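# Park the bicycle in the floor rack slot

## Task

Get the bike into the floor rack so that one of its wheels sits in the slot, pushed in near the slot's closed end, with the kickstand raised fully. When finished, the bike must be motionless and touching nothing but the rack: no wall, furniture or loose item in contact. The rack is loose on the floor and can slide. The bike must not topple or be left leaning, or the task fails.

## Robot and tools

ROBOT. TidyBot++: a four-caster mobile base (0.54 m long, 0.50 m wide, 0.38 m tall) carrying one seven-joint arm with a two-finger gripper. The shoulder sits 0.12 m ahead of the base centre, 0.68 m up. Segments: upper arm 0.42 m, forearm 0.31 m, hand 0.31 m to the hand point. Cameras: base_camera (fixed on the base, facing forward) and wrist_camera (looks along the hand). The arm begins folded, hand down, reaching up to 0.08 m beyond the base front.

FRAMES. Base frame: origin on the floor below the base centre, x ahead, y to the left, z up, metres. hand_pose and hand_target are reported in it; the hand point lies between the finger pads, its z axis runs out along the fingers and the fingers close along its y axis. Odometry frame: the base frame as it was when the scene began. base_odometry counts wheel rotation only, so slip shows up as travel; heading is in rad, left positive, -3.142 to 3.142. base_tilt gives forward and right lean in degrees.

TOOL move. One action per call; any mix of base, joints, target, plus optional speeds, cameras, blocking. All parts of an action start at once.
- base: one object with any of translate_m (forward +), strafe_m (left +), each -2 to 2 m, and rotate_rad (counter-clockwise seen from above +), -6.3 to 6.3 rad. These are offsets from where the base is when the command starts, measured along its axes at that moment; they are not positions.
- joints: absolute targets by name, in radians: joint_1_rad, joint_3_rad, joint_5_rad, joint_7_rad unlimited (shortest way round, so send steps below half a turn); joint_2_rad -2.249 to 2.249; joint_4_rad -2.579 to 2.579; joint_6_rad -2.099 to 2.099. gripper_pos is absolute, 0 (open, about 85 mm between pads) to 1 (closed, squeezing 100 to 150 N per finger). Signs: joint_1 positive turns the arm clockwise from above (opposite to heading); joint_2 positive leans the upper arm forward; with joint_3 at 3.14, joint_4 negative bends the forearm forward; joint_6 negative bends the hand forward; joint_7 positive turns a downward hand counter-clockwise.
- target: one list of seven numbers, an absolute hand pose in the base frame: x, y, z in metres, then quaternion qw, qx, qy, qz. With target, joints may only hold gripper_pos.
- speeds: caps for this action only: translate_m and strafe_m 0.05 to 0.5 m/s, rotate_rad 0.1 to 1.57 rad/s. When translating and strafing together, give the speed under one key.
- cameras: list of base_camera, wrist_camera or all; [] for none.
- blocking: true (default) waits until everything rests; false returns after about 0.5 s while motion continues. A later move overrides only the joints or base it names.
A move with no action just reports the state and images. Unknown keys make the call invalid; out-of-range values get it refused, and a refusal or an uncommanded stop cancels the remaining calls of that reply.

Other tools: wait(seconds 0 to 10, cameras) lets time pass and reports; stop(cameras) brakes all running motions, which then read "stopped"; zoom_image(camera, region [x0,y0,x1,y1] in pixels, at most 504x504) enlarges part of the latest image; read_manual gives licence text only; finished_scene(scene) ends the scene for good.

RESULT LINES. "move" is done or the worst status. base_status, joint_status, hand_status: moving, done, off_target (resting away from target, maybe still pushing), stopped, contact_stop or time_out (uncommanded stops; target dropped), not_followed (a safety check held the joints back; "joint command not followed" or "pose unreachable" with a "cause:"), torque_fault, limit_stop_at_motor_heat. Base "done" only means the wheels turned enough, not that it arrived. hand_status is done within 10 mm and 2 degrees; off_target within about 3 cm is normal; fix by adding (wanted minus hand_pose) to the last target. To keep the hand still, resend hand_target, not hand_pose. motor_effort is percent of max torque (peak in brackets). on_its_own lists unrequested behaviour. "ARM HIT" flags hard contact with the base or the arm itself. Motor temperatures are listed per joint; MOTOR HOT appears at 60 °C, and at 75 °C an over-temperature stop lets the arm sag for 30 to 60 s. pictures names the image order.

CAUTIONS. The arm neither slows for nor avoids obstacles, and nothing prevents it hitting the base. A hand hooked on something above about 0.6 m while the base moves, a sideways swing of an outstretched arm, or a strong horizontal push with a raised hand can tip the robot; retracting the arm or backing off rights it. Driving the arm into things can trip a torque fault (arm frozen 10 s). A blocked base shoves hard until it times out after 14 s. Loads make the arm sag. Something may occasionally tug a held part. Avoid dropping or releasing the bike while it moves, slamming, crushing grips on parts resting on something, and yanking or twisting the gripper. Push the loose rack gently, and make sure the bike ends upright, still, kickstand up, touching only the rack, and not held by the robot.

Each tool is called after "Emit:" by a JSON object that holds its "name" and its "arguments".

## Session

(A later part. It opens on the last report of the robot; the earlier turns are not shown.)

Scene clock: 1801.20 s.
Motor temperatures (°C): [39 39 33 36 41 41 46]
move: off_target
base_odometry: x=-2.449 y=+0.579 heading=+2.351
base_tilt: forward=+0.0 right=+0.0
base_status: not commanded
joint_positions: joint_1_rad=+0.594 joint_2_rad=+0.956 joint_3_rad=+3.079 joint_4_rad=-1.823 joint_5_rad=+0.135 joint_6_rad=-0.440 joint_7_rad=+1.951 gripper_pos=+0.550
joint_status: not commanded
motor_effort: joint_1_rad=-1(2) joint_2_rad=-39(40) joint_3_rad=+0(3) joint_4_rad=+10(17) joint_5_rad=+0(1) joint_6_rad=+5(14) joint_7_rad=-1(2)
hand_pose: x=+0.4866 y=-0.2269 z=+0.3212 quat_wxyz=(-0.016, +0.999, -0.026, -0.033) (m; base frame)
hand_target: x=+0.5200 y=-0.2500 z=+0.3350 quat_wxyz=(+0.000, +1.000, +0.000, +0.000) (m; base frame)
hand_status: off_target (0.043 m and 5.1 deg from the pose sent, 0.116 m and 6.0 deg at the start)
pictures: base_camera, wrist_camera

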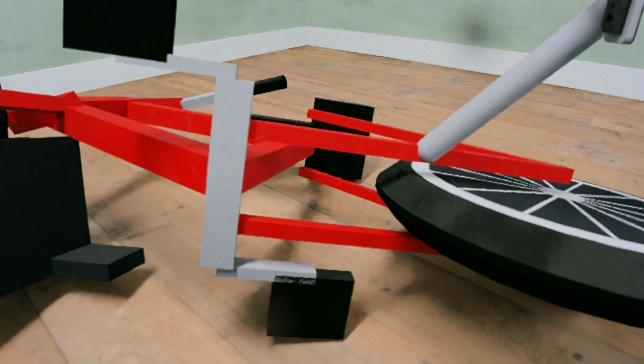

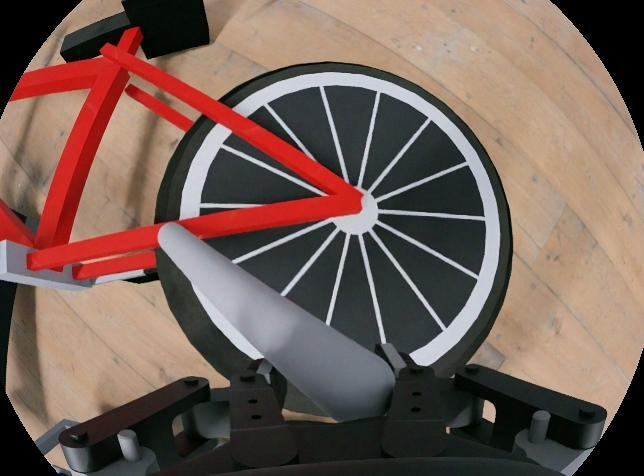

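Emit:
{"name": "move", "arguments": {"target": [0.57, -0.275, 0.335, 0, 1, 0, 0], "cameras": ["wrist_camera"]}}

Emit:
{"name": "move", "arguments": {"target": [0.61, -0.28, 0.335, 0, 1, 0, 0]}}

Scene clock: 1806.43 s.
Motor temperatures (°C): [39 39 33 36 41 41 46]
move: off_target
base_odometry: x=-2.449 y=+0.579 heading=+2.351
base_tilt: forward=+0.0 right=+0.0
base_status: not commanded
joint_positions: joint_1_rad=+0.582 joint_2_rad=+1.009 joint_3_rad=+3.095 joint_4_rad=-1.564 joint_5_rad=+0.133 joint_6_rad=-0.538 joint_7_rad=+1.982 gripper_pos=+0.550
joint_status: not commanded
motor_effort: joint_1_rad=+0(6) joint_2_rad=-39(44) joint_3_rad=+0(5) joint_4_rad=+8(15) joint_5_rad=+0(2) joint_6_rad=+0(8) joint_7_rad=+0(1)
hand_pose: x=+0.5708 y=-0.2883 z=+0.3310 quat_wxyz=(+0.021, +1.000, -0.016, +0.008) (m; base frame)
hand_target: x=+0.5700 y=-0.2750 z=+0.3350 quat_wxyz=(+0.000, +1.000, +0.000, +0.000) (m; base frame)
hand_status: off_target (0.014 m and 3.2 deg from the pose sent, 0.097 m and 5.1 deg at the start)
pictures: wrist_camera

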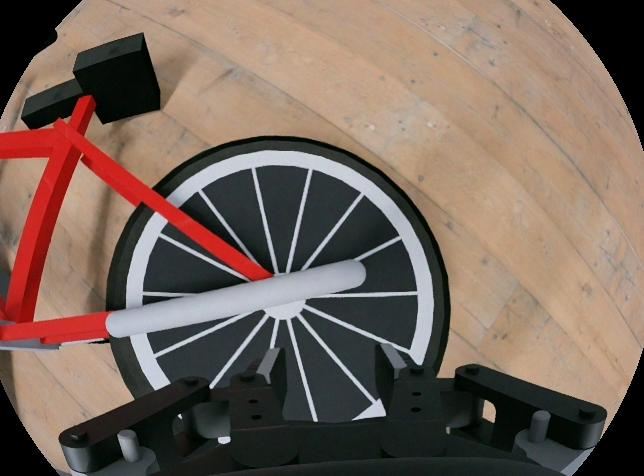

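Scene clock: 1807.53 s.
Motor temperatures (°C): [39 39 33 36 41 41 46]
move: off_target
base_odometry: x=-2.449 y=+0.579 heading=+2.351
base_tilt: forward=-0.1 right=+0.0
base_status: not commanded
joint_positions: joint_1_rad=+0.548 joint_2_rad=+1.042 joint_3_rad=+3.095 joint_4_rad=-1.421 joint_5_rad=+0.120 joint_6_rad=-0.610 joint_7_rad=+1.982 gripper_pos=+0.550
joint_status: not commanded
motor_effort: joint_1_rad=-1(2) joint_2_rad=-42(42) joint_3_rad=+1(2) joint_4_rad=+9(10) joint_5_rad=+0(1) joint_6_rad=+1(2) joint_7_rad=+0(0)
hand_pose: x=+0.6202 y=-0.2968 z=+0.3397 quat_wxyz=(+0.030, +0.999, -0.009, +0.024) (m; base frame)
hand_target: x=+0.6100 y=-0.2800 z=+0.3350 quat_wxyz=(+0.000, +1.000, +0.000, +0.000) (m; base frame)
hand_status: off_target (0.020 m and 4.5 deg from the pose sent, 0.040 m and 3.2 deg at the start)
pictures: base_camera, wrist_camera

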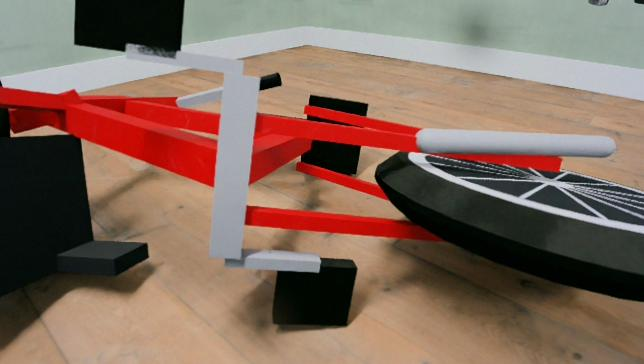

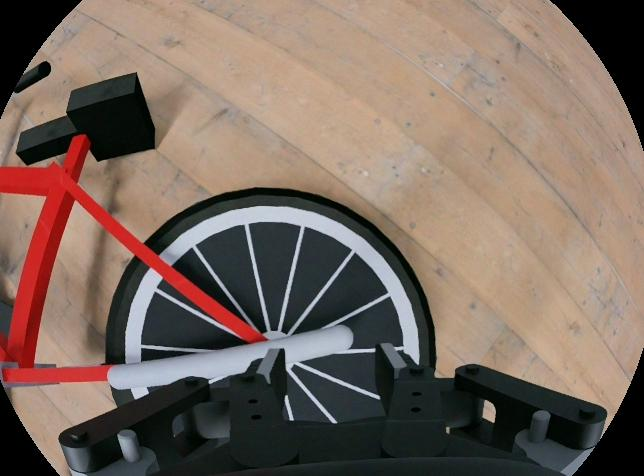

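Emit:
{"name": "move", "arguments": {"target": [0.6, 0.1, 0.6, 0, 1, 0, 0], "joints": {"gripper_pos": 0}}}

Scene clock: 1813.43 s.
Motor temperatures (°C): [39 39 33 36 41 41 46]
move: off_target
base_odometry: x=-2.449 y=+0.579 heading=+2.351
base_tilt: forward=-0.1 right=+0.0
base_status: not commanded
joint_positions: joint_1_rad=-0.199 joint_2_rad=+0.541 joint_3_rad=+3.133 joint_4_rad=-1.473 joint_5_rad=+0.067 joint_6_rad=-1.045 joint_7_rad=+1.453 gripper_pos=+0.000
joint_status: all done
motor_effort: joint_1_rad=-1(4) joint_2_rad=-33(44) joint_3_rad=+1(4) joint_4_rad=+14(15) joint_5_rad=+1(2) joint_6_rad=+2(2) joint_7_rad=+0(0)
hand_pose: x=+0.6377 y=+0.0919 z=+0.5982 quat_wxyz=(+0.020, +0.997, +0.060, +0.045) (m; base frame)
hand_target: x=+0.6000 y=+0.1000 z=+0.6000 quat_wxyz=(+0.000, +1.000, +0.000, +0.000) (m; base frame)
hand_status: off_target (0.039 m and 8.9 deg from the pose sent, 0.475 m and 4.5 deg at the start)
pictures: base_camera, wrist_camera

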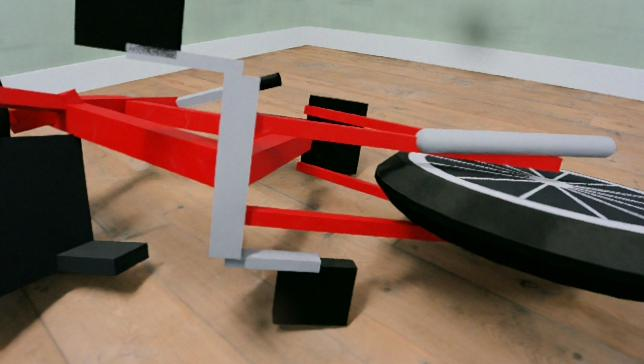

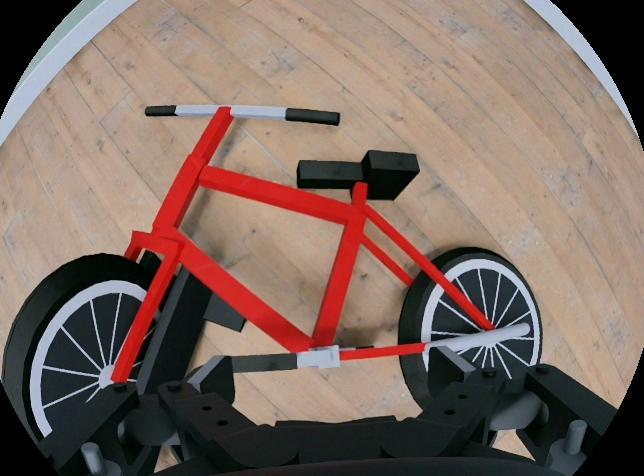

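Emit:
{"name": "move", "arguments": {"target": [0.68, 0.06, 0.42, 0, 0.7071, -0.7071, 0], "joints": {"gripper_pos": 1.0}}}

Scene clock: 1891.03 s.
Motor temperatures (°C): [39 39 33 36 41 41 46]
move: off_target
base_odometry: x=-2.449 y=+0.579 heading=+2.351
base_tilt: forward=+0.0 right=-0.1
base_status: not commanded
joint_positions: joint_1_rad=-0.287 joint_2_rad=+0.918 joint_3_rad=+3.481 joint_4_rad=-1.436 joint_5_rad=-0.298 joint_6_rad=-0.951 joint_7_rad=+0.248 gripper_pos=+0.999
joint_status: all done
motor_effort: joint_1_rad=-1(1) joint_2_rad=-38(40) joint_3_rad=+6(6) joint_4_rad=+9(15) joint_5_rad=+1(1) joint_6_rad=-1(2) joint_7_rad=+0(0)
hand_pose: x=+0.6411 y=+0.0462 z=+0.4168 quat_wxyz=(+0.048, +0.747, -0.663, -0.029) (m; base frame)
hand_target: x=+0.6800 y=+0.0600 z=+0.4200 quat_wxyz=(+0.000, +0.707, -0.707, +0.000) (m; base frame)
hand_status: off_target (0.041 m and 9.4 deg from the pose sent, 0.186 m and 97.0 deg at the start)
pictures: base_camera, wrist_camera

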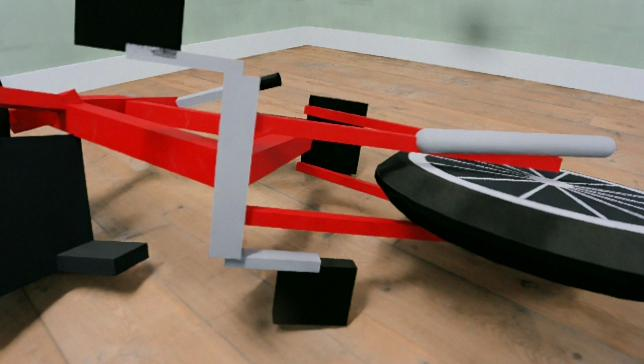

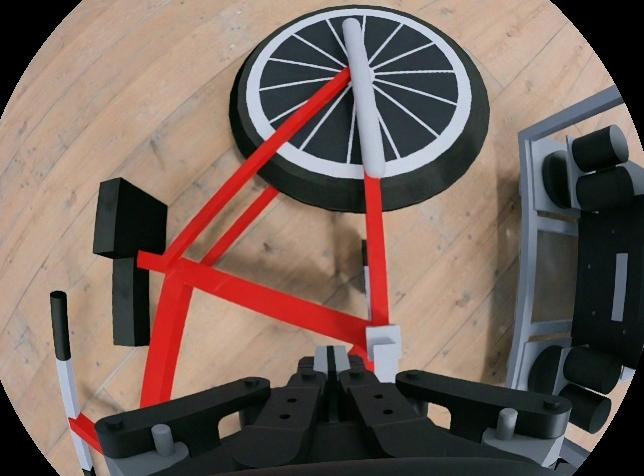

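Emit:
{"name": "move", "arguments": {"target": [0.67, 0.105, 0.25, 0, 0.7071, -0.7071, 0], "cameras": ["wrist_camera"]}}

Scene clock: 1910.27 s.
Motor temperatures (°C): [39 40 33 36 41 41 46]
move: off_target
base_odometry: x=-2.449 y=+0.579 heading=+2.351
base_tilt: forward=-0.1 right=+0.0
base_status: not commanded
joint_positions: joint_1_rad=-0.351 joint_2_rad=+1.239 joint_3_rad=+3.473 joint_4_rad=-1.402 joint_5_rad=-0.463 joint_6_rad=-0.695 joint_7_rad=+0.246 gripper_pos=+0.999
joint_status: not commanded
motor_effort: joint_1_rad=-1(2) joint_2_rad=-40(44) joint_3_rad=+6(7) joint_4_rad=+6(10) joint_5_rad=+0(1) joint_6_rad=-1(2) joint_7_rad=+0(0)
hand_pose: x=+0.6313 y=+0.0783 z=+0.2461 quat_wxyz=(+0.054, +0.734, -0.676, -0.024) (m; base frame)
hand_target: x=+0.6700 y=+0.1050 z=+0.2500 quat_wxyz=(+0.000, +0.707, -0.707, +0.000) (m; base frame)
hand_status: off_target (0.047 m and 8.3 deg from the pose sent, 0.179 m and 9.4 deg at the start)
pictures: wrist_camera

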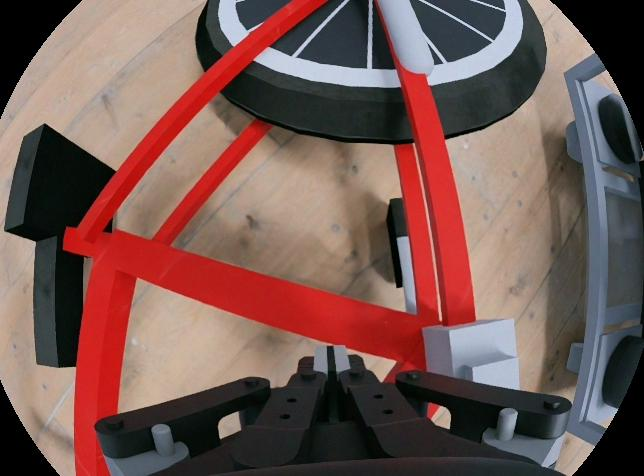

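Emit:
{"name": "move", "arguments": {"target": [0.67, 0.14, 0.2, 0, 0.7071, -0.7071, 0], "cameras": ["wrist_camera"]}}

Scene clock: 1921.93 s.
Motor temperatures (°C): [39 40 33 36 41 40 46]
move: off_target
base_odometry: x=-2.449 y=+0.579 heading=+2.351
base_tilt: forward=+0.0 right=+0.1
base_status: not commanded
joint_positions: joint_1_rad=-0.406 joint_2_rad=+1.344 joint_3_rad=+3.460 joint_4_rad=-1.309 joint_5_rad=-0.485 joint_6_rad=-0.666 joint_7_rad=+0.214 gripper_pos=+0.999
joint_status: not commanded
motor_effort: joint_1_rad=-1(2) joint_2_rad=-42(44) joint_3_rad=+6(7) joint_4_rad=+5(7) joint_5_rad=+1(1) joint_6_rad=-1(2) joint_7_rad=+0(0)
hand_pose: x=+0.6377 y=+0.1169 z=+0.2003 quat_wxyz=(+0.049, +0.748, -0.662, -0.018) (m; base frame)
hand_target: x=+0.6700 y=+0.1400 z=+0.2000 quat_wxyz=(+0.000, +0.707, -0.707, +0.000) (m; base frame)
hand_status: off_target (0.040 m and 9.2 deg from the pose sent, 0.086 m and 8.3 deg at the start)
pictures: wrist_camera

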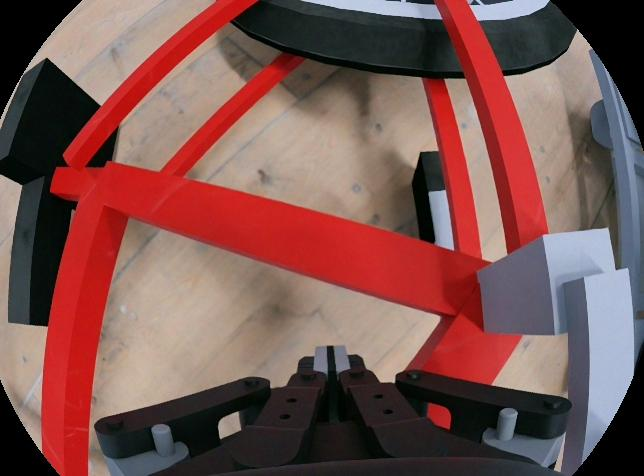

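Emit:
{"name": "move", "arguments": {"target": [0.67, 0.135, 0.09, 0, 0.7071, -0.7071, 0]}}

Scene clock: 1925.87 s.
Motor temperatures (°C): [39 40 33 36 41 40 46]
move: off_target
base_odometry: x=-2.449 y=+0.579 heading=+2.351
base_tilt: forward=-0.1 right=-0.1
base_status: not commanded
joint_positions: joint_1_rad=-0.379 joint_2_rad=+1.578 joint_3_rad=+3.444 joint_4_rad=-1.112 joint_5_rad=-0.506 joint_6_rad=-0.602 joint_7_rad=+0.207 gripper_pos=+0.999
joint_status: not commanded
motor_effort: joint_1_rad=-2(4) joint_2_rad=-42(43) joint_3_rad=+4(6) joint_4_rad=+4(6) joint_5_rad=+0(1) joint_6_rad=-2(4) joint_7_rad=+0(1)
hand_pose: x=+0.6465 y=+0.1125 z=+0.0950 quat_wxyz=(+0.043, +0.752, -0.658, -0.009) (m; base frame)
hand_target: x=+0.6700 y=+0.1350 z=+0.0900 quat_wxyz=(+0.000, +0.707, -0.707, +0.000) (m; base frame)
hand_status: off_target (0.033 m and 9.2 deg from the pose sent, 0.116 m and 9.2 deg at the start)
pictures: base_camera, wrist_camera

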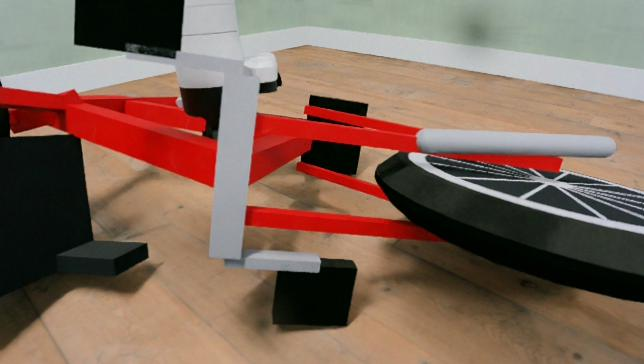

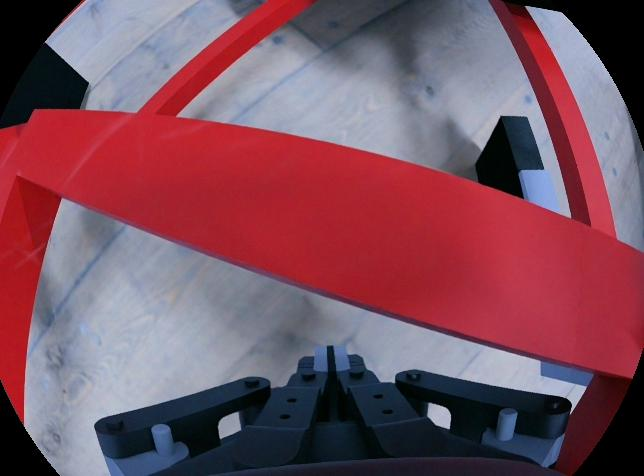

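Emit:
{"name": "move", "arguments": {"base": {"translate_m": -0.3}, "speeds": {"translate_m": 0.1}}}

Scene clock: 1932.07 s.
Motor temperatures (°C): [39 40 33 36 41 40 46]
move: done
base_odometry: x=-2.238 y=+0.366 heading=+2.351
base_tilt: forward=+0.0 right=+0.0
base_status: done
joint_positions: joint_1_rad=-0.366 joint_2_rad=+1.571 joint_3_rad=+3.451 joint_4_rad=-1.050 joint_5_rad=-0.522 joint_6_rad=-0.503 joint_7_rad=+0.203 gripper_pos=+0.999
joint_status: not commanded
motor_effort: joint_1_rad=-2(8) joint_2_rad=-38(42) joint_3_rad=+3(5) joint_4_rad=+0(6) joint_5_rad=+1(3) joint_6_rad=-5(14) joint_7_rad=+0(1)
hand_pose: x=+0.7163 y=+0.1185 z=+0.1084 quat_wxyz=(-0.017, +0.748, -0.662, +0.046) (m; base frame)
hand_target: x=+0.6700 y=+0.1350 z=+0.0900 quat_wxyz=(+0.000, +0.707, -0.707, +0.000) (m; base frame)
hand_status: not commanded
pictures: base_camera, wrist_camera

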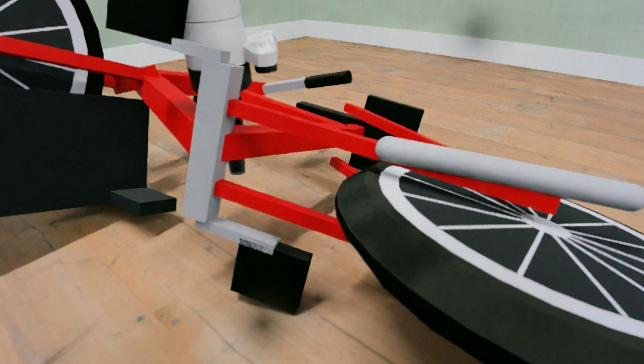

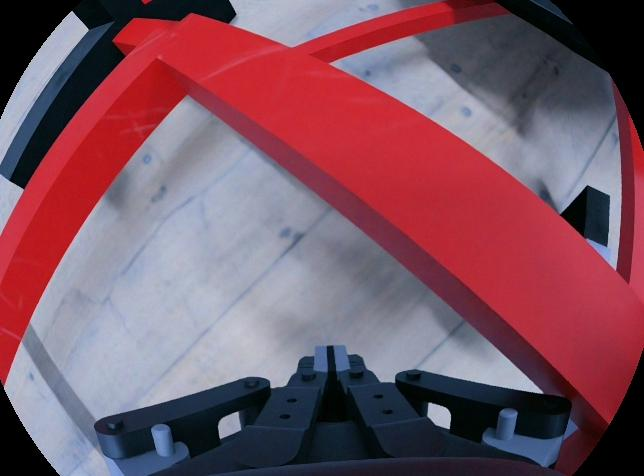

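Emit:
{"name": "move", "arguments": {"base": {"translate_m": -0.3}, "speeds": {"translate_m": 0.1}}}

Scene clock: 1939.90 s.
Motor temperatures (°C): [39 40 33 36 41 40 46]
move: done
base_odometry: x=-2.027 y=+0.153 heading=+2.351
base_tilt: forward=+0.1 right=+0.1
base_status: done
joint_positions: joint_1_rad=-0.358 joint_2_rad=+1.562 joint_3_rad=+3.450 joint_4_rad=-1.037 joint_5_rad=-0.527 joint_6_rad=-0.488 joint_7_rad=+0.199 gripper_pos=+0.999
joint_status: not commanded
motor_effort: joint_1_rad=-6(7) joint_2_rad=-37(44) joint_3_rad=+2(5) joint_4_rad=+0(6) joint_5_rad=+2(3) joint_6_rad=-4(12) joint_7_rad=+0(1)
hand_pose: x=+0.7335 y=+0.1200 z=+0.1168 quat_wxyz=(-0.033, +0.744, -0.665, +0.056) (m; base frame)
hand_target: x=+0.6700 y=+0.1350 z=+0.0900 quat_wxyz=(+0.000, +0.707, -0.707, +0.000) (m; base frame)
hand_status: not commanded
pictures: base_camera, wrist_camera

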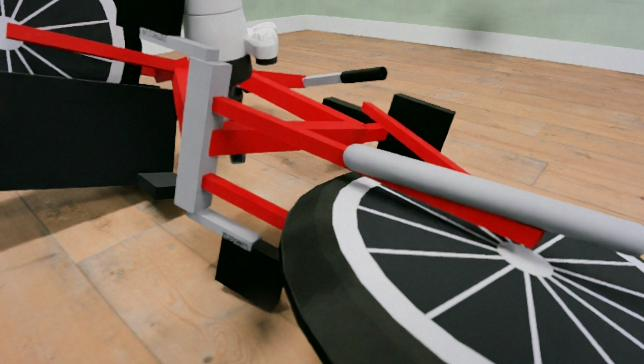

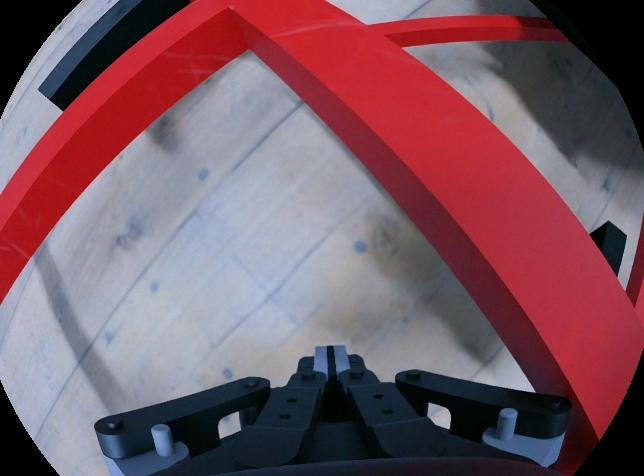

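Emit:
{"name": "move", "arguments": {"target": [0.64, 0.15, 0.3, 0, 0.7071, -0.7071, 0], "cameras": []}}

Emit:
{"name": "move", "arguments": {"target": [0.62, 0.1, 0.62, 0, 1, 0, 0]}}

Scene clock: 1950.67 s.
Motor temperatures (°C): [39 40 33 36 41 40 46]
move: off_target
base_odometry: x=-2.027 y=+0.153 heading=+2.351
base_tilt: forward=-0.1 right=+0.0
base_status: not commanded
joint_positions: joint_1_rad=-0.438 joint_2_rad=+1.149 joint_3_rad=+3.508 joint_4_rad=-1.457 joint_5_rad=-0.526 joint_6_rad=-0.565 joint_7_rad=+0.199 gripper_pos=+0.999
joint_status: not commanded
motor_effort: joint_1_rad=-7(14) joint_2_rad=-42(46) joint_3_rad=+2(6) joint_4_rad=+6(10) joint_5_rad=-1(4) joint_6_rad=-3(12) joint_7_rad=+0(1)
hand_pose: x=+0.6758 y=+0.1144 z=+0.2884 quat_wxyz=(-0.010, +0.722, -0.691, +0.041) (m; base frame)
hand_target: x=+0.6400 y=+0.1500 z=+0.3000 quat_wxyz=(+0.000, +0.707, -0.707, +0.000) (m; base frame)
hand_status: off_target (0.052 m and 5.4 deg from the pose sent, 0.208 m and 9.8 deg at the start)
pictures: none
No camera images: "cameras" was empty.

Scene clock: 1952.93 s.
Motor temperatures (°C): [39 40 33 36 41 40 46]
move: off_target
base_odometry: x=-2.027 y=+0.153 heading=+2.351
base_tilt: forward=-0.1 right=+0.0
base_status: not commanded
joint_positions: joint_1_rad=-0.207 joint_2_rad=+0.557 joint_3_rad=+3.174 joint_4_rad=-1.414 joint_5_rad=-0.082 joint_6_rad=-1.132 joint_7_rad=+1.302 gripper_pos=+0.999
joint_status: not commanded
motor_effort: joint_1_rad=-1(10) joint_2_rad=-34(48) joint_3_rad=+1(4) joint_4_rad=+13(15) joint_5_rad=+0(3) joint_6_rad=+1(5) joint_7_rad=+0(0)
hand_pose: x=+0.6313 y=+0.1163 z=+0.6061 quat_wxyz=(-0.032, +0.998, -0.061, +0.013) (m; base frame)
hand_target: x=+0.6200 y=+0.1000 z=+0.6200 quat_wxyz=(+0.000, +1.000, +0.000, +0.000) (m; base frame)
hand_status: off_target (0.024 m and 8.1 deg from the pose sent, 0.337 m and 87.6 deg at the start)
pictures: base_camera, wrist_camera

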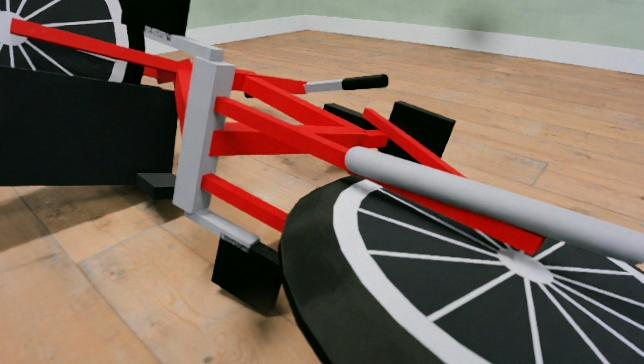

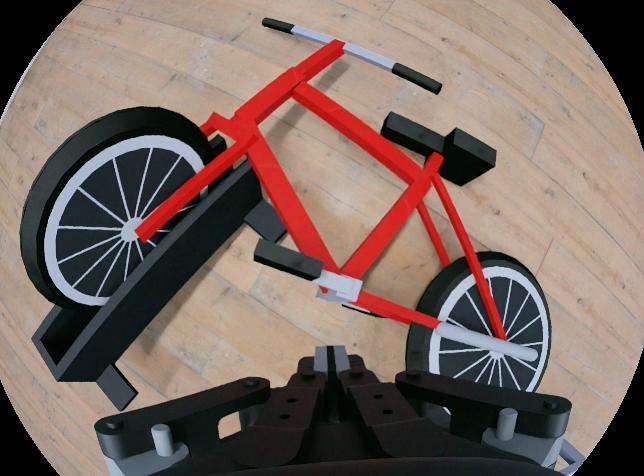

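Emit:
{"name": "move", "arguments": {"base": {"translate_m": -0.338, "strafe_m": -0.341}, "joints": {"joint_1_rad": 0, "joint_2_rad": -0.35, "joint_3_rad": 3.14, "joint_4_rad": -2.4, "joint_5_rad": 0, "joint_6_rad": -0.4, "joint_7_rad": 1.57, "gripper_pos": 0}, "cameras": []}}

Emit:
{"name": "move", "arguments": {"base": {"translate_m": 1.03, "strafe_m": -1.16}, "cameras": []}}

Emit:
{"name": "move", "arguments": {"base": {"rotate_rad": 2.6}}}

Scene clock: 1990.20 s.
Motor temperatures (°C): [39 40 33 36 41 40 46]
move: done
base_odometry: x=-1.547 y=+0.152 heading=+2.350
base_tilt: forward=-0.1 right=+0.1
base_status: done
joint_positions: joint_1_rad=-0.012 joint_2_rad=-0.335 joint_3_rad=+3.158 joint_4_rad=-2.374 joint_5_rad=-0.071 joint_6_rad=-0.483 joint_7_rad=+1.491 gripper_pos=+0.000
joint_status: all done
motor_effort: joint_1_rad=-1(2) joint_2_rad=-5(37) joint_3_rad=+2(3) joint_4_rad=+17(18) joint_5_rad=+0(1) joint_6_rad=+5(7) joint_7_rad=+0(1)
hand_pose: x=+0.4422 y=+0.0103 z=+0.6842 quat_wxyz=(-0.039, +0.950, -0.065, +0.303) (m; base frame)
hand_target: x=+0.4522 y=+0.0018 z=+0.6923 quat_wxyz=(+0.000, +0.941, +0.000, +0.339) (m; base frame)
hand_status: not commanded
pictures: none
No camera images: "cameras" was empty.

Scene clock: 1994.67 s.
Motor temperatures (°C): [39 40 33 36 41 40 46]
move: done
base_odometry: x=-1.446 y=+1.700 heading=+2.350
base_tilt: forward=-0.1 right=+0.0
base_status: done
joint_positions: joint_1_rad=-0.011 joint_2_rad=-0.336 joint_3_rad=+3.155 joint_4_rad=-2.374 joint_5_rad=-0.071 joint_6_rad=-0.479 joint_7_rad=+1.492 gripper_pos=+0.000
joint_status: not commanded
motor_effort: joint_1_rad=-1(1) joint_2_rad=-4(6) joint_3_rad=+2(3) joint_4_rad=+16(17) joint_5_rad=+0(1) joint_6_rad=+5(7) joint_7_rad=+0(0)
hand_pose: x=+0.4432 y=+0.0110 z=+0.6852 quat_wxyz=(-0.039, +0.949, -0.064, +0.306) (m; base frame)
hand_target: x=+0.4522 y=+0.0018 z=+0.6923 quat_wxyz=(+0.000, +0.941, +0.000, +0.339) (m; base frame)
hand_status: not commanded
pictures: none
No camera images: "cameras" was empty.

Scene clock: 1997.67 s.
Motor temperatures (°C): [39 40 33 36 41 40 46]
move: done
base_odometry: x=-1.446 y=+1.700 heading=-1.334
base_tilt: forward=-0.1 right=+0.1
base_status: done
joint_positions: joint_1_rad=-0.007 joint_2_rad=-0.336 joint_3_rad=+3.153 joint_4_rad=-2.374 joint_5_rad=-0.069 joint_6_rad=-0.476 joint_7_rad=+1.492 gripper_pos=+0.000
joint_status: not commanded
motor_effort: joint_1_rad=-1(2) joint_2_rad=-5(6) joint_3_rad=+2(3) joint_4_rad=+16(17) joint_5_rad=+0(1) joint_6_rad=+6(7) joint_7_rad=+0(0)
hand_pose: x=+0.4438 y=+0.0101 z=+0.6856 quat_wxyz=(-0.038, +0.949, -0.064, +0.307) (m; base frame)
hand_target: x=+0.4522 y=+0.0018 z=+0.6923 quat_wxyz=(+0.000, +0.941, +0.000, +0.339) (m; base frame)
hand_status: not commanded
pictures: base_camera, wrist_camera

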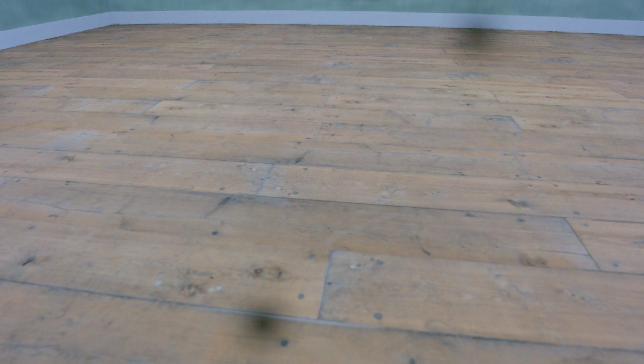

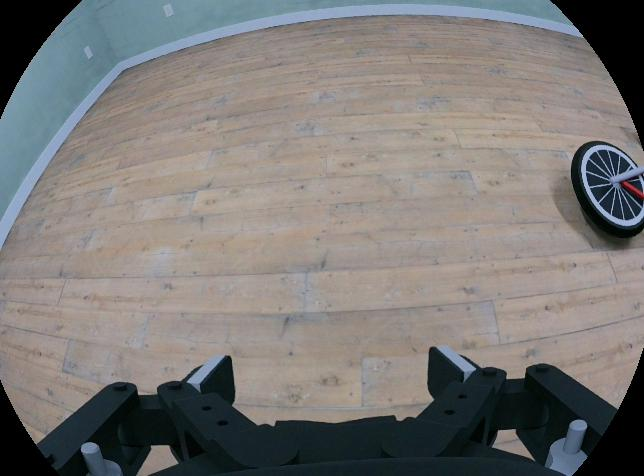

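Emit:
{"name": "move", "arguments": {"base": {"translate_m": -0.28, "strafe_m": -1.2}}}

Scene clock: 2004.00 s.
Motor temperatures (°C): [39 40 33 36 41 40 46]
move: done
base_odometry: x=-2.678 y=+1.690 heading=-1.333
base_tilt: forward=+0.0 right=+0.0
base_status: done
joint_positions: joint_1_rad=-0.007 joint_2_rad=-0.336 joint_3_rad=+3.151 joint_4_rad=-2.374 joint_5_rad=-0.069 joint_6_rad=-0.476 joint_7_rad=+1.492 gripper_pos=+0.000
joint_status: not commanded
motor_effort: joint_1_rad=-1(2) joint_2_rad=-4(5) joint_3_rad=+2(3) joint_4_rad=+17(18) joint_5_rad=+0(1) joint_6_rad=+5(7) joint_7_rad=+0(1)
hand_pose: x=+0.4438 y=+0.0104 z=+0.6856 quat_wxyz=(-0.038, +0.949, -0.063, +0.307) (m; base frame)
hand_target: x=+0.4522 y=+0.0018 z=+0.6923 quat_wxyz=(+0.000, +0.941, +0.000, +0.339) (m; base frame)
hand_status: not commanded
pictures: base_camera, wrist_camera

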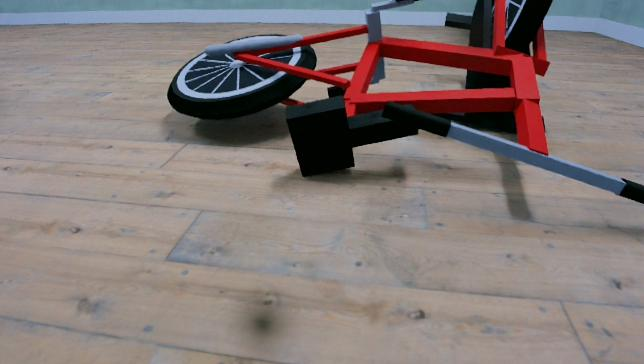

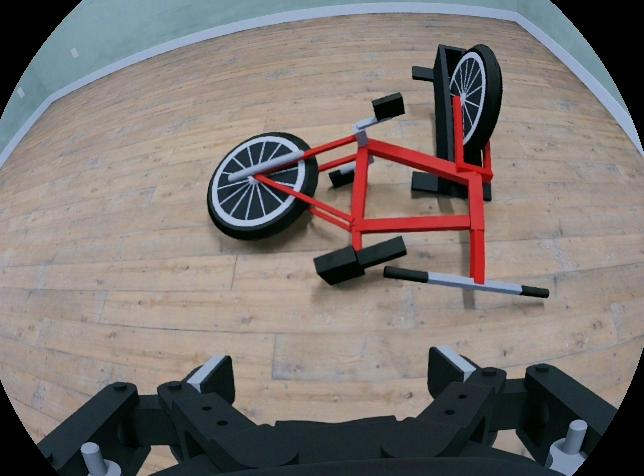

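Emit:
{"name": "move", "arguments": {"base": {"strafe_m": -0.44}, "target": [0.74, 0.0, 0.35, 0, 0.8171, 0.5766, 0]}}

Scene clock: 2022.50 s.
Motor temperatures (°C): [39 39 33 36 41 41 46]
move: off_target
base_odometry: x=-3.106 y=+1.587 heading=-1.334
base_tilt: forward=+0.0 right=+0.0
base_status: done
joint_positions: joint_1_rad=+0.086 joint_2_rad=+1.137 joint_3_rad=+2.951 joint_4_rad=-1.161 joint_5_rad=+0.172 joint_6_rad=-0.811 joint_7_rad=+2.572 gripper_pos=+0.000
joint_status: not commanded
motor_effort: joint_1_rad=-1(4) joint_2_rad=-44(46) joint_3_rad=-3(3) joint_4_rad=+11(18) joint_5_rad=+0(1) joint_6_rad=+1(7) joint_7_rad=+0(0)
hand_pose: x=+0.7496 y=+0.0181 z=+0.3463 quat_wxyz=(-0.008, +0.850, +0.526, +0.033) (m; base frame)
hand_target: x=+0.7400 y=+0.0000 z=+0.3500 quat_wxyz=(+0.000, +0.817, +0.577, +0.000) (m; base frame)
hand_status: off_target (0.021 m and 7.9 deg from the pose sent, 0.448 m and 84.8 deg at the start)
pictures: base_camera, wrist_camera

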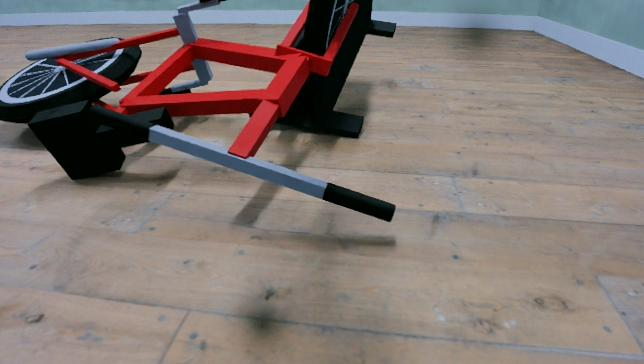

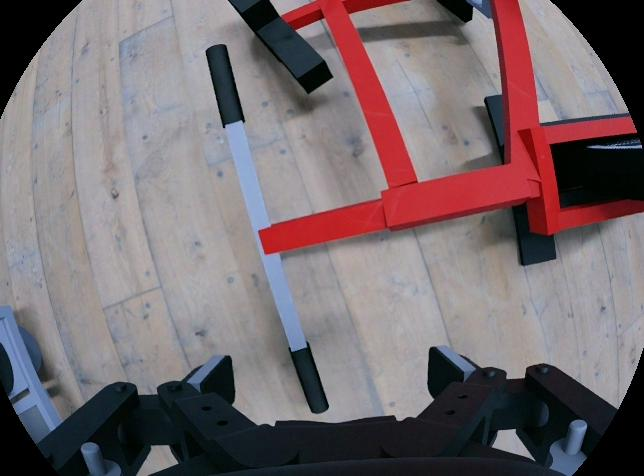

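Emit:
{"name": "move", "arguments": {"target": [0.73, 0.062, 0.2, 0, 0.7317, 0.6816, 0]}}

Scene clock: 2041.57 s.
Motor temperatures (°C): [39 40 33 36 41 40 46]
move: off_target
base_odometry: x=-3.106 y=+1.587 heading=-1.334
base_tilt: forward=-0.1 right=+0.0
base_status: not commanded
joint_positions: joint_1_rad=+0.006 joint_2_rad=+1.429 joint_3_rad=+2.923 joint_4_rad=-1.072 joint_5_rad=+0.286 joint_6_rad=-0.783 joint_7_rad=+2.682 gripper_pos=+0.000
joint_status: not commanded
motor_effort: joint_1_rad=+0(2) joint_2_rad=-44(49) joint_3_rad=-3(3) joint_4_rad=+7(11) joint_5_rad=+0(1) joint_6_rad=+0(2) joint_7_rad=+0(0)
hand_pose: x=+0.6867 y=+0.0607 z=+0.1896 quat_wxyz=(-0.041, +0.774, +0.630, -0.041) (m; base frame)
hand_target: x=+0.7300 y=+0.0620 z=+0.2000 quat_wxyz=(+0.000, +0.732, +0.682, +0.000) (m; base frame)
hand_status: off_target (0.045 m and 10.2 deg from the pose sent, 0.154 m and 22.7 deg at the start)
pictures: base_camera, wrist_camera

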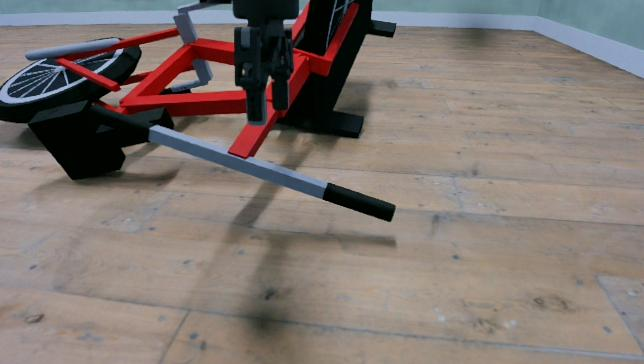

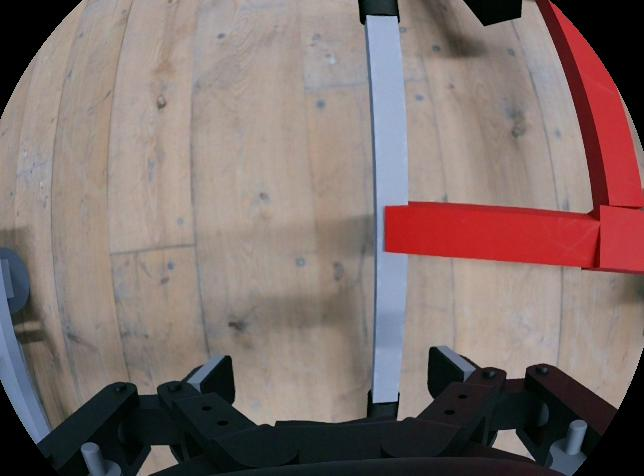

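Emit:
{"name": "move", "arguments": {"target": [0.772, 0.086, 0.15, 0, 0.7317, 0.6816, 0]}}

Scene clock: 2049.47 s.
Motor temperatures (°C): [39 40 33 36 41 40 46]
move: off_target
base_odometry: x=-3.106 y=+1.587 heading=-1.334
base_tilt: forward=+0.0 right=+0.0
base_status: not commanded
joint_positions: joint_1_rad=-0.068 joint_2_rad=+1.604 joint_3_rad=+2.950 joint_4_rad=-0.697 joint_5_rad=+0.286 joint_6_rad=-0.807 joint_7_rad=+2.774 gripper_pos=+0.000
joint_status: not commanded
motor_effort: joint_1_rad=-1(2) joint_2_rad=-47(49) joint_3_rad=-1(3) joint_4_rad=+11(12) joint_5_rad=+1(1) joint_6_rad=+2(3) joint_7_rad=+0(0)
hand_pose: x=+0.7866 y=+0.0804 z=+0.1537 quat_wxyz=(+0.022, +0.747, +0.665, +0.016) (m; base frame)
hand_target: x=+0.7720 y=+0.0860 z=+0.1500 quat_wxyz=(+0.000, +0.732, +0.682, +0.000) (m; base frame)
hand_status: off_target (0.016 m and 4.1 deg from the pose sent, 0.097 m and 10.2 deg at the start)
pictures: base_camera, wrist_camera

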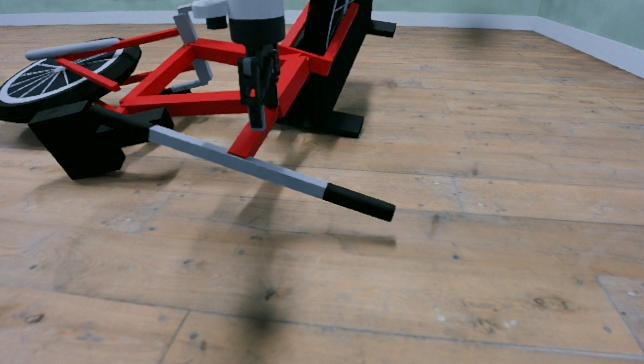

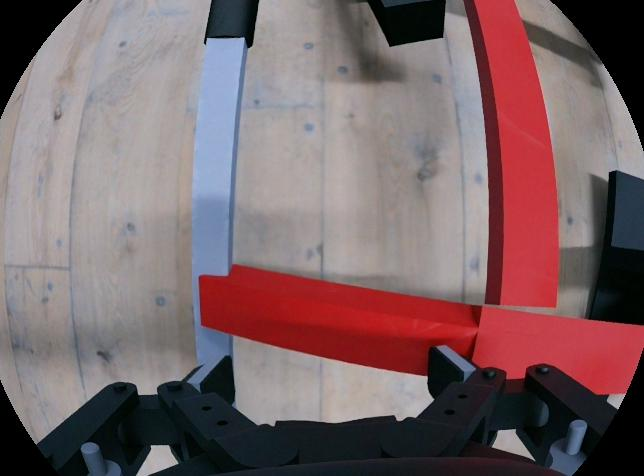

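Emit:
{"name": "move", "arguments": {"target": [0.735, 0.068, 0.15, 0, 0.7317, 0.6816, 0]}}

Scene clock: 2056.20 s.
Motor temperatures (°C): [39 40 33 36 41 40 46]
move: off_target
base_odometry: x=-3.106 y=+1.587 heading=-1.334
base_tilt: forward=+0.0 right=+0.0
base_status: not commanded
joint_positions: joint_1_rad=-0.030 joint_2_rad=+1.561 joint_3_rad=+2.940 joint_4_rad=-0.905 joint_5_rad=+0.287 joint_6_rad=-0.781 joint_7_rad=+2.774 gripper_pos=+0.000
joint_status: not commanded
motor_effort: joint_1_rad=-1(2) joint_2_rad=-45(47) joint_3_rad=-2(3) joint_4_rad=+8(12) joint_5_rad=+0(1) joint_6_rad=+0(2) joint_7_rad=+0(0)
hand_pose: x=+0.7087 y=+0.0682 z=+0.1381 quat_wxyz=(-0.027, +0.745, +0.666, -0.032) (m; base frame)
hand_target: x=+0.7350 y=+0.0680 z=+0.1500 quat_wxyz=(+0.000, +0.732, +0.682, +0.000) (m; base frame)
hand_status: off_target (0.029 m and 5.3 deg from the pose sent, 0.053 m and 4.1 deg at the start)
pictures: base_camera, wrist_camera

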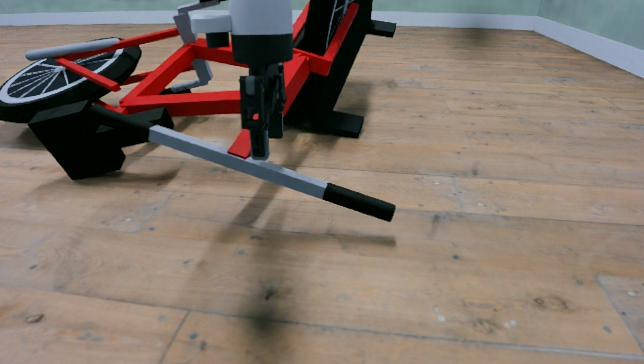

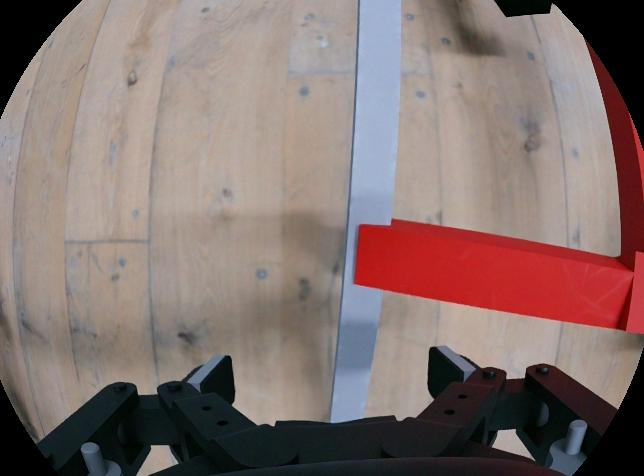

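Emit:
{"name": "move", "arguments": {"target": [0.735, 0.066, 0.115, 0, 0.7317, 0.6816, 0], "cameras": ["wrist_camera"]}}

Emit:
{"name": "move", "arguments": {"target": [0.738, 0.066, 0.08, 0, 0.7317, 0.6816, 0]}}

Scene clock: 2062.07 s.
Motor temperatures (°C): [39 40 33 36 41 40 46]
move: off_target
base_odometry: x=-3.106 y=+1.587 heading=-1.334
base_tilt: forward=-0.1 right=+0.1
base_status: not commanded
joint_positions: joint_1_rad=-0.030 joint_2_rad=+1.612 joint_3_rad=+2.940 joint_4_rad=-0.866 joint_5_rad=+0.287 joint_6_rad=-0.776 joint_7_rad=+2.774 gripper_pos=+0.000
joint_status: not commanded
motor_effort: joint_1_rad=-1(1) joint_2_rad=-45(47) joint_3_rad=-2(2) joint_4_rad=+8(9) joint_5_rad=+0(0) joint_6_rad=+0(2) joint_7_rad=+0(0)
hand_pose: x=+0.7035 y=+0.0670 z=+0.1143 quat_wxyz=(-0.030, +0.747, +0.663, -0.034) (m; base frame)
hand_target: x=+0.7350 y=+0.0660 z=+0.1150 quat_wxyz=(+0.000, +0.732, +0.682, +0.000) (m; base frame)
hand_status: off_target (0.032 m and 5.9 deg from the pose sent, 0.035 m and 5.3 deg at the start)
pictures: wrist_camera

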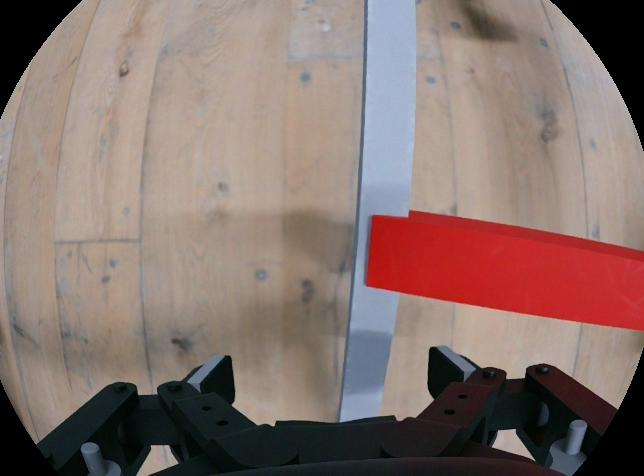

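Scene clock: 2063.13 s.
Motor temperatures (°C): [39 40 33 36 41 40 46]
move: off_target
base_odometry: x=-3.106 y=+1.587 heading=-1.334
base_tilt: forward=-0.1 right=+0.0
base_status: not commanded
joint_positions: joint_1_rad=-0.030 joint_2_rad=+1.702 joint_3_rad=+2.941 joint_4_rad=-0.754 joint_5_rad=+0.287 joint_6_rad=-0.776 joint_7_rad=+2.774 gripper_pos=+0.000
joint_status: not commanded
motor_effort: joint_1_rad=-1(1) joint_2_rad=-45(47) joint_3_rad=-2(2) joint_4_rad=+9(10) joint_5_rad=+0(1) joint_6_rad=-1(1) joint_7_rad=+0(0)
hand_pose: x=+0.7126 y=+0.0625 z=+0.0798 quat_wxyz=(-0.023, +0.755, +0.655, -0.027) (m; base frame)
hand_target: x=+0.7380 y=+0.0660 z=+0.0800 quat_wxyz=(+0.000, +0.732, +0.682, +0.000) (m; base frame)
hand_status: off_target (0.026 m and 5.7 deg from the pose sent, 0.049 m and 5.9 deg at the start)
pictures: base_camera, wrist_camera

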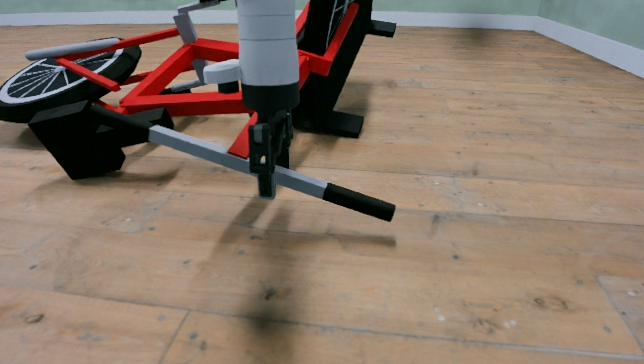

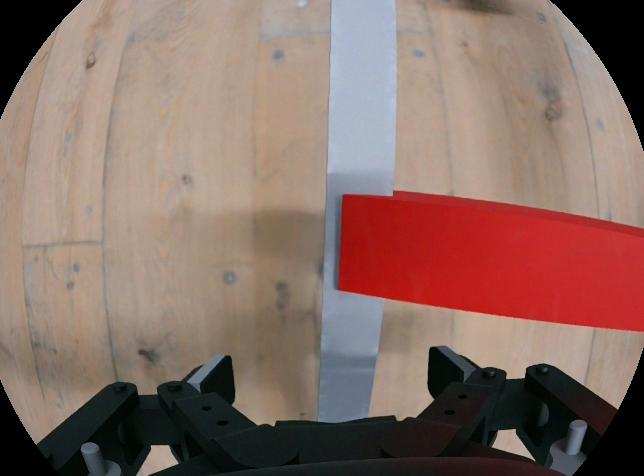

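Emit:
{"name": "move", "arguments": {"joints": {"gripper_pos": 1.0}}}

Scene clock: 2070.23 s.
Motor temperatures (°C): [39 40 33 36 41 40 46]
move: off_target
base_odometry: x=-3.106 y=+1.587 heading=-1.334
base_tilt: forward=+0.0 right=+0.1
base_status: not commanded
joint_positions: joint_1_rad=-0.028 joint_2_rad=+1.702 joint_3_rad=+2.941 joint_4_rad=-0.749 joint_5_rad=+0.285 joint_6_rad=-0.771 joint_7_rad=+2.774 gripper_pos=+0.801
joint_status: gripper_pos off_target (ended at +0.801, target +1.000)
motor_effort: joint_1_rad=-3(5) joint_2_rad=-45(47) joint_3_rad=+0(3) joint_4_rad=+7(11) joint_5_rad=+4(5) joint_6_rad=+0(4) joint_7_rad=+4(5)
hand_pose: x=+0.7161 y=+0.0616 z=+0.0802 quat_wxyz=(-0.021, +0.757, +0.653, -0.023) (m; base frame)
hand_target: x=+0.7380 y=+0.0660 z=+0.0800 quat_wxyz=(+0.000, +0.732, +0.682, +0.000) (m; base frame)
hand_status: not commanded
pictures: base_camera, wrist_camera

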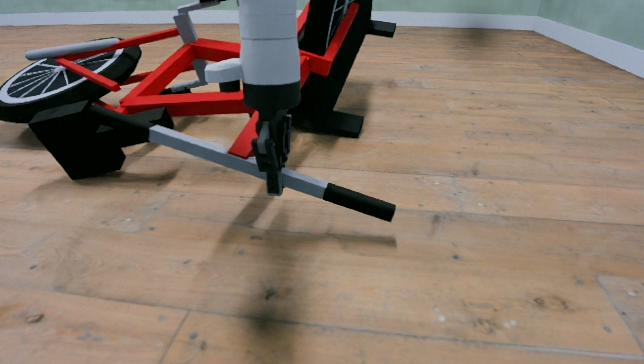

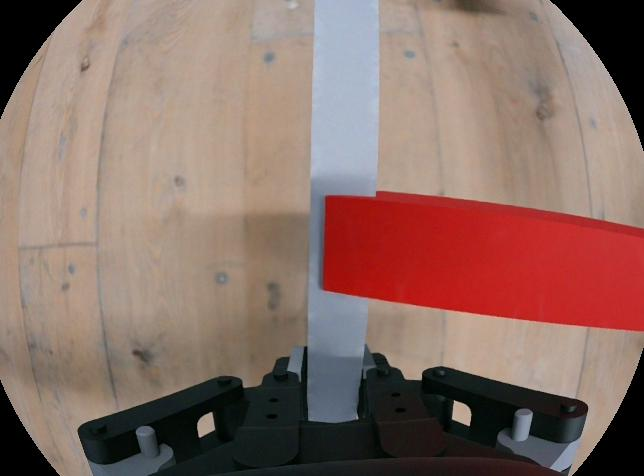

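Emit:
{"name": "move", "arguments": {"base": {"translate_m": 0.03}, "target": [0.738, 0.066, 0.23, 0, 0.7317, 0.6816, 0], "speeds": {"translate_m": 0.05}}}

Scene clock: 2088.97 s.
Motor temperatures (°C): [39 40 33 36 41 40 46]
move: off_target
base_odometry: x=-3.099 y=+1.557 heading=-1.334
base_tilt: forward=+0.0 right=+0.0
base_status: done
joint_positions: joint_1_rad=+0.023 joint_2_rad=+1.483 joint_3_rad=+2.935 joint_4_rad=-1.016 joint_5_rad=+0.285 joint_6_rad=-0.750 joint_7_rad=+2.765 gripper_pos=+0.801
joint_status: not commanded
motor_effort: joint_1_rad=-6(8) joint_2_rad=-60(64) joint_3_rad=-4(6) joint_4_rad=+9(14) joint_5_rad=+7(8) joint_6_rad=-2(9) joint_7_rad=+8(10)
hand_pose: x=+0.7011 y=+0.0458 z=+0.1652 quat_wxyz=(-0.032, +0.759, +0.650, -0.027) (m; base frame)
hand_target: x=+0.7380 y=+0.0660 z=+0.2300 quat_wxyz=(+0.000, +0.732, +0.682, +0.000) (m; base frame)
hand_status: off_target (0.077 m and 6.8 deg from the pose sent, 0.151 m and 5.6 deg at the start)
pictures: base_camera, wrist_camera

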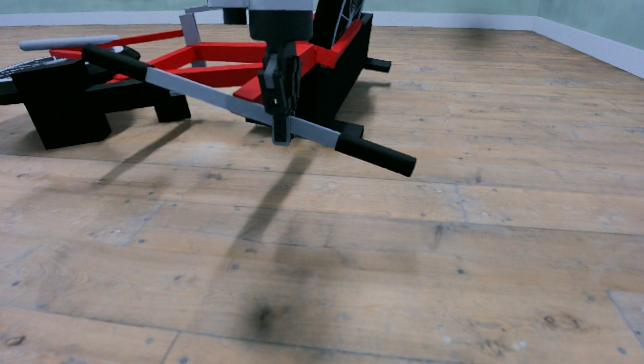

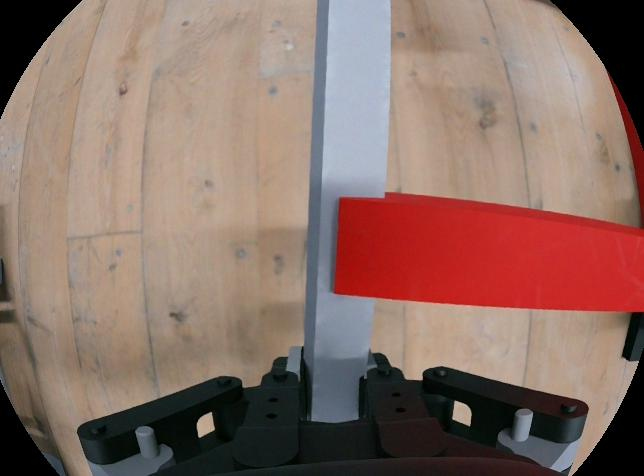

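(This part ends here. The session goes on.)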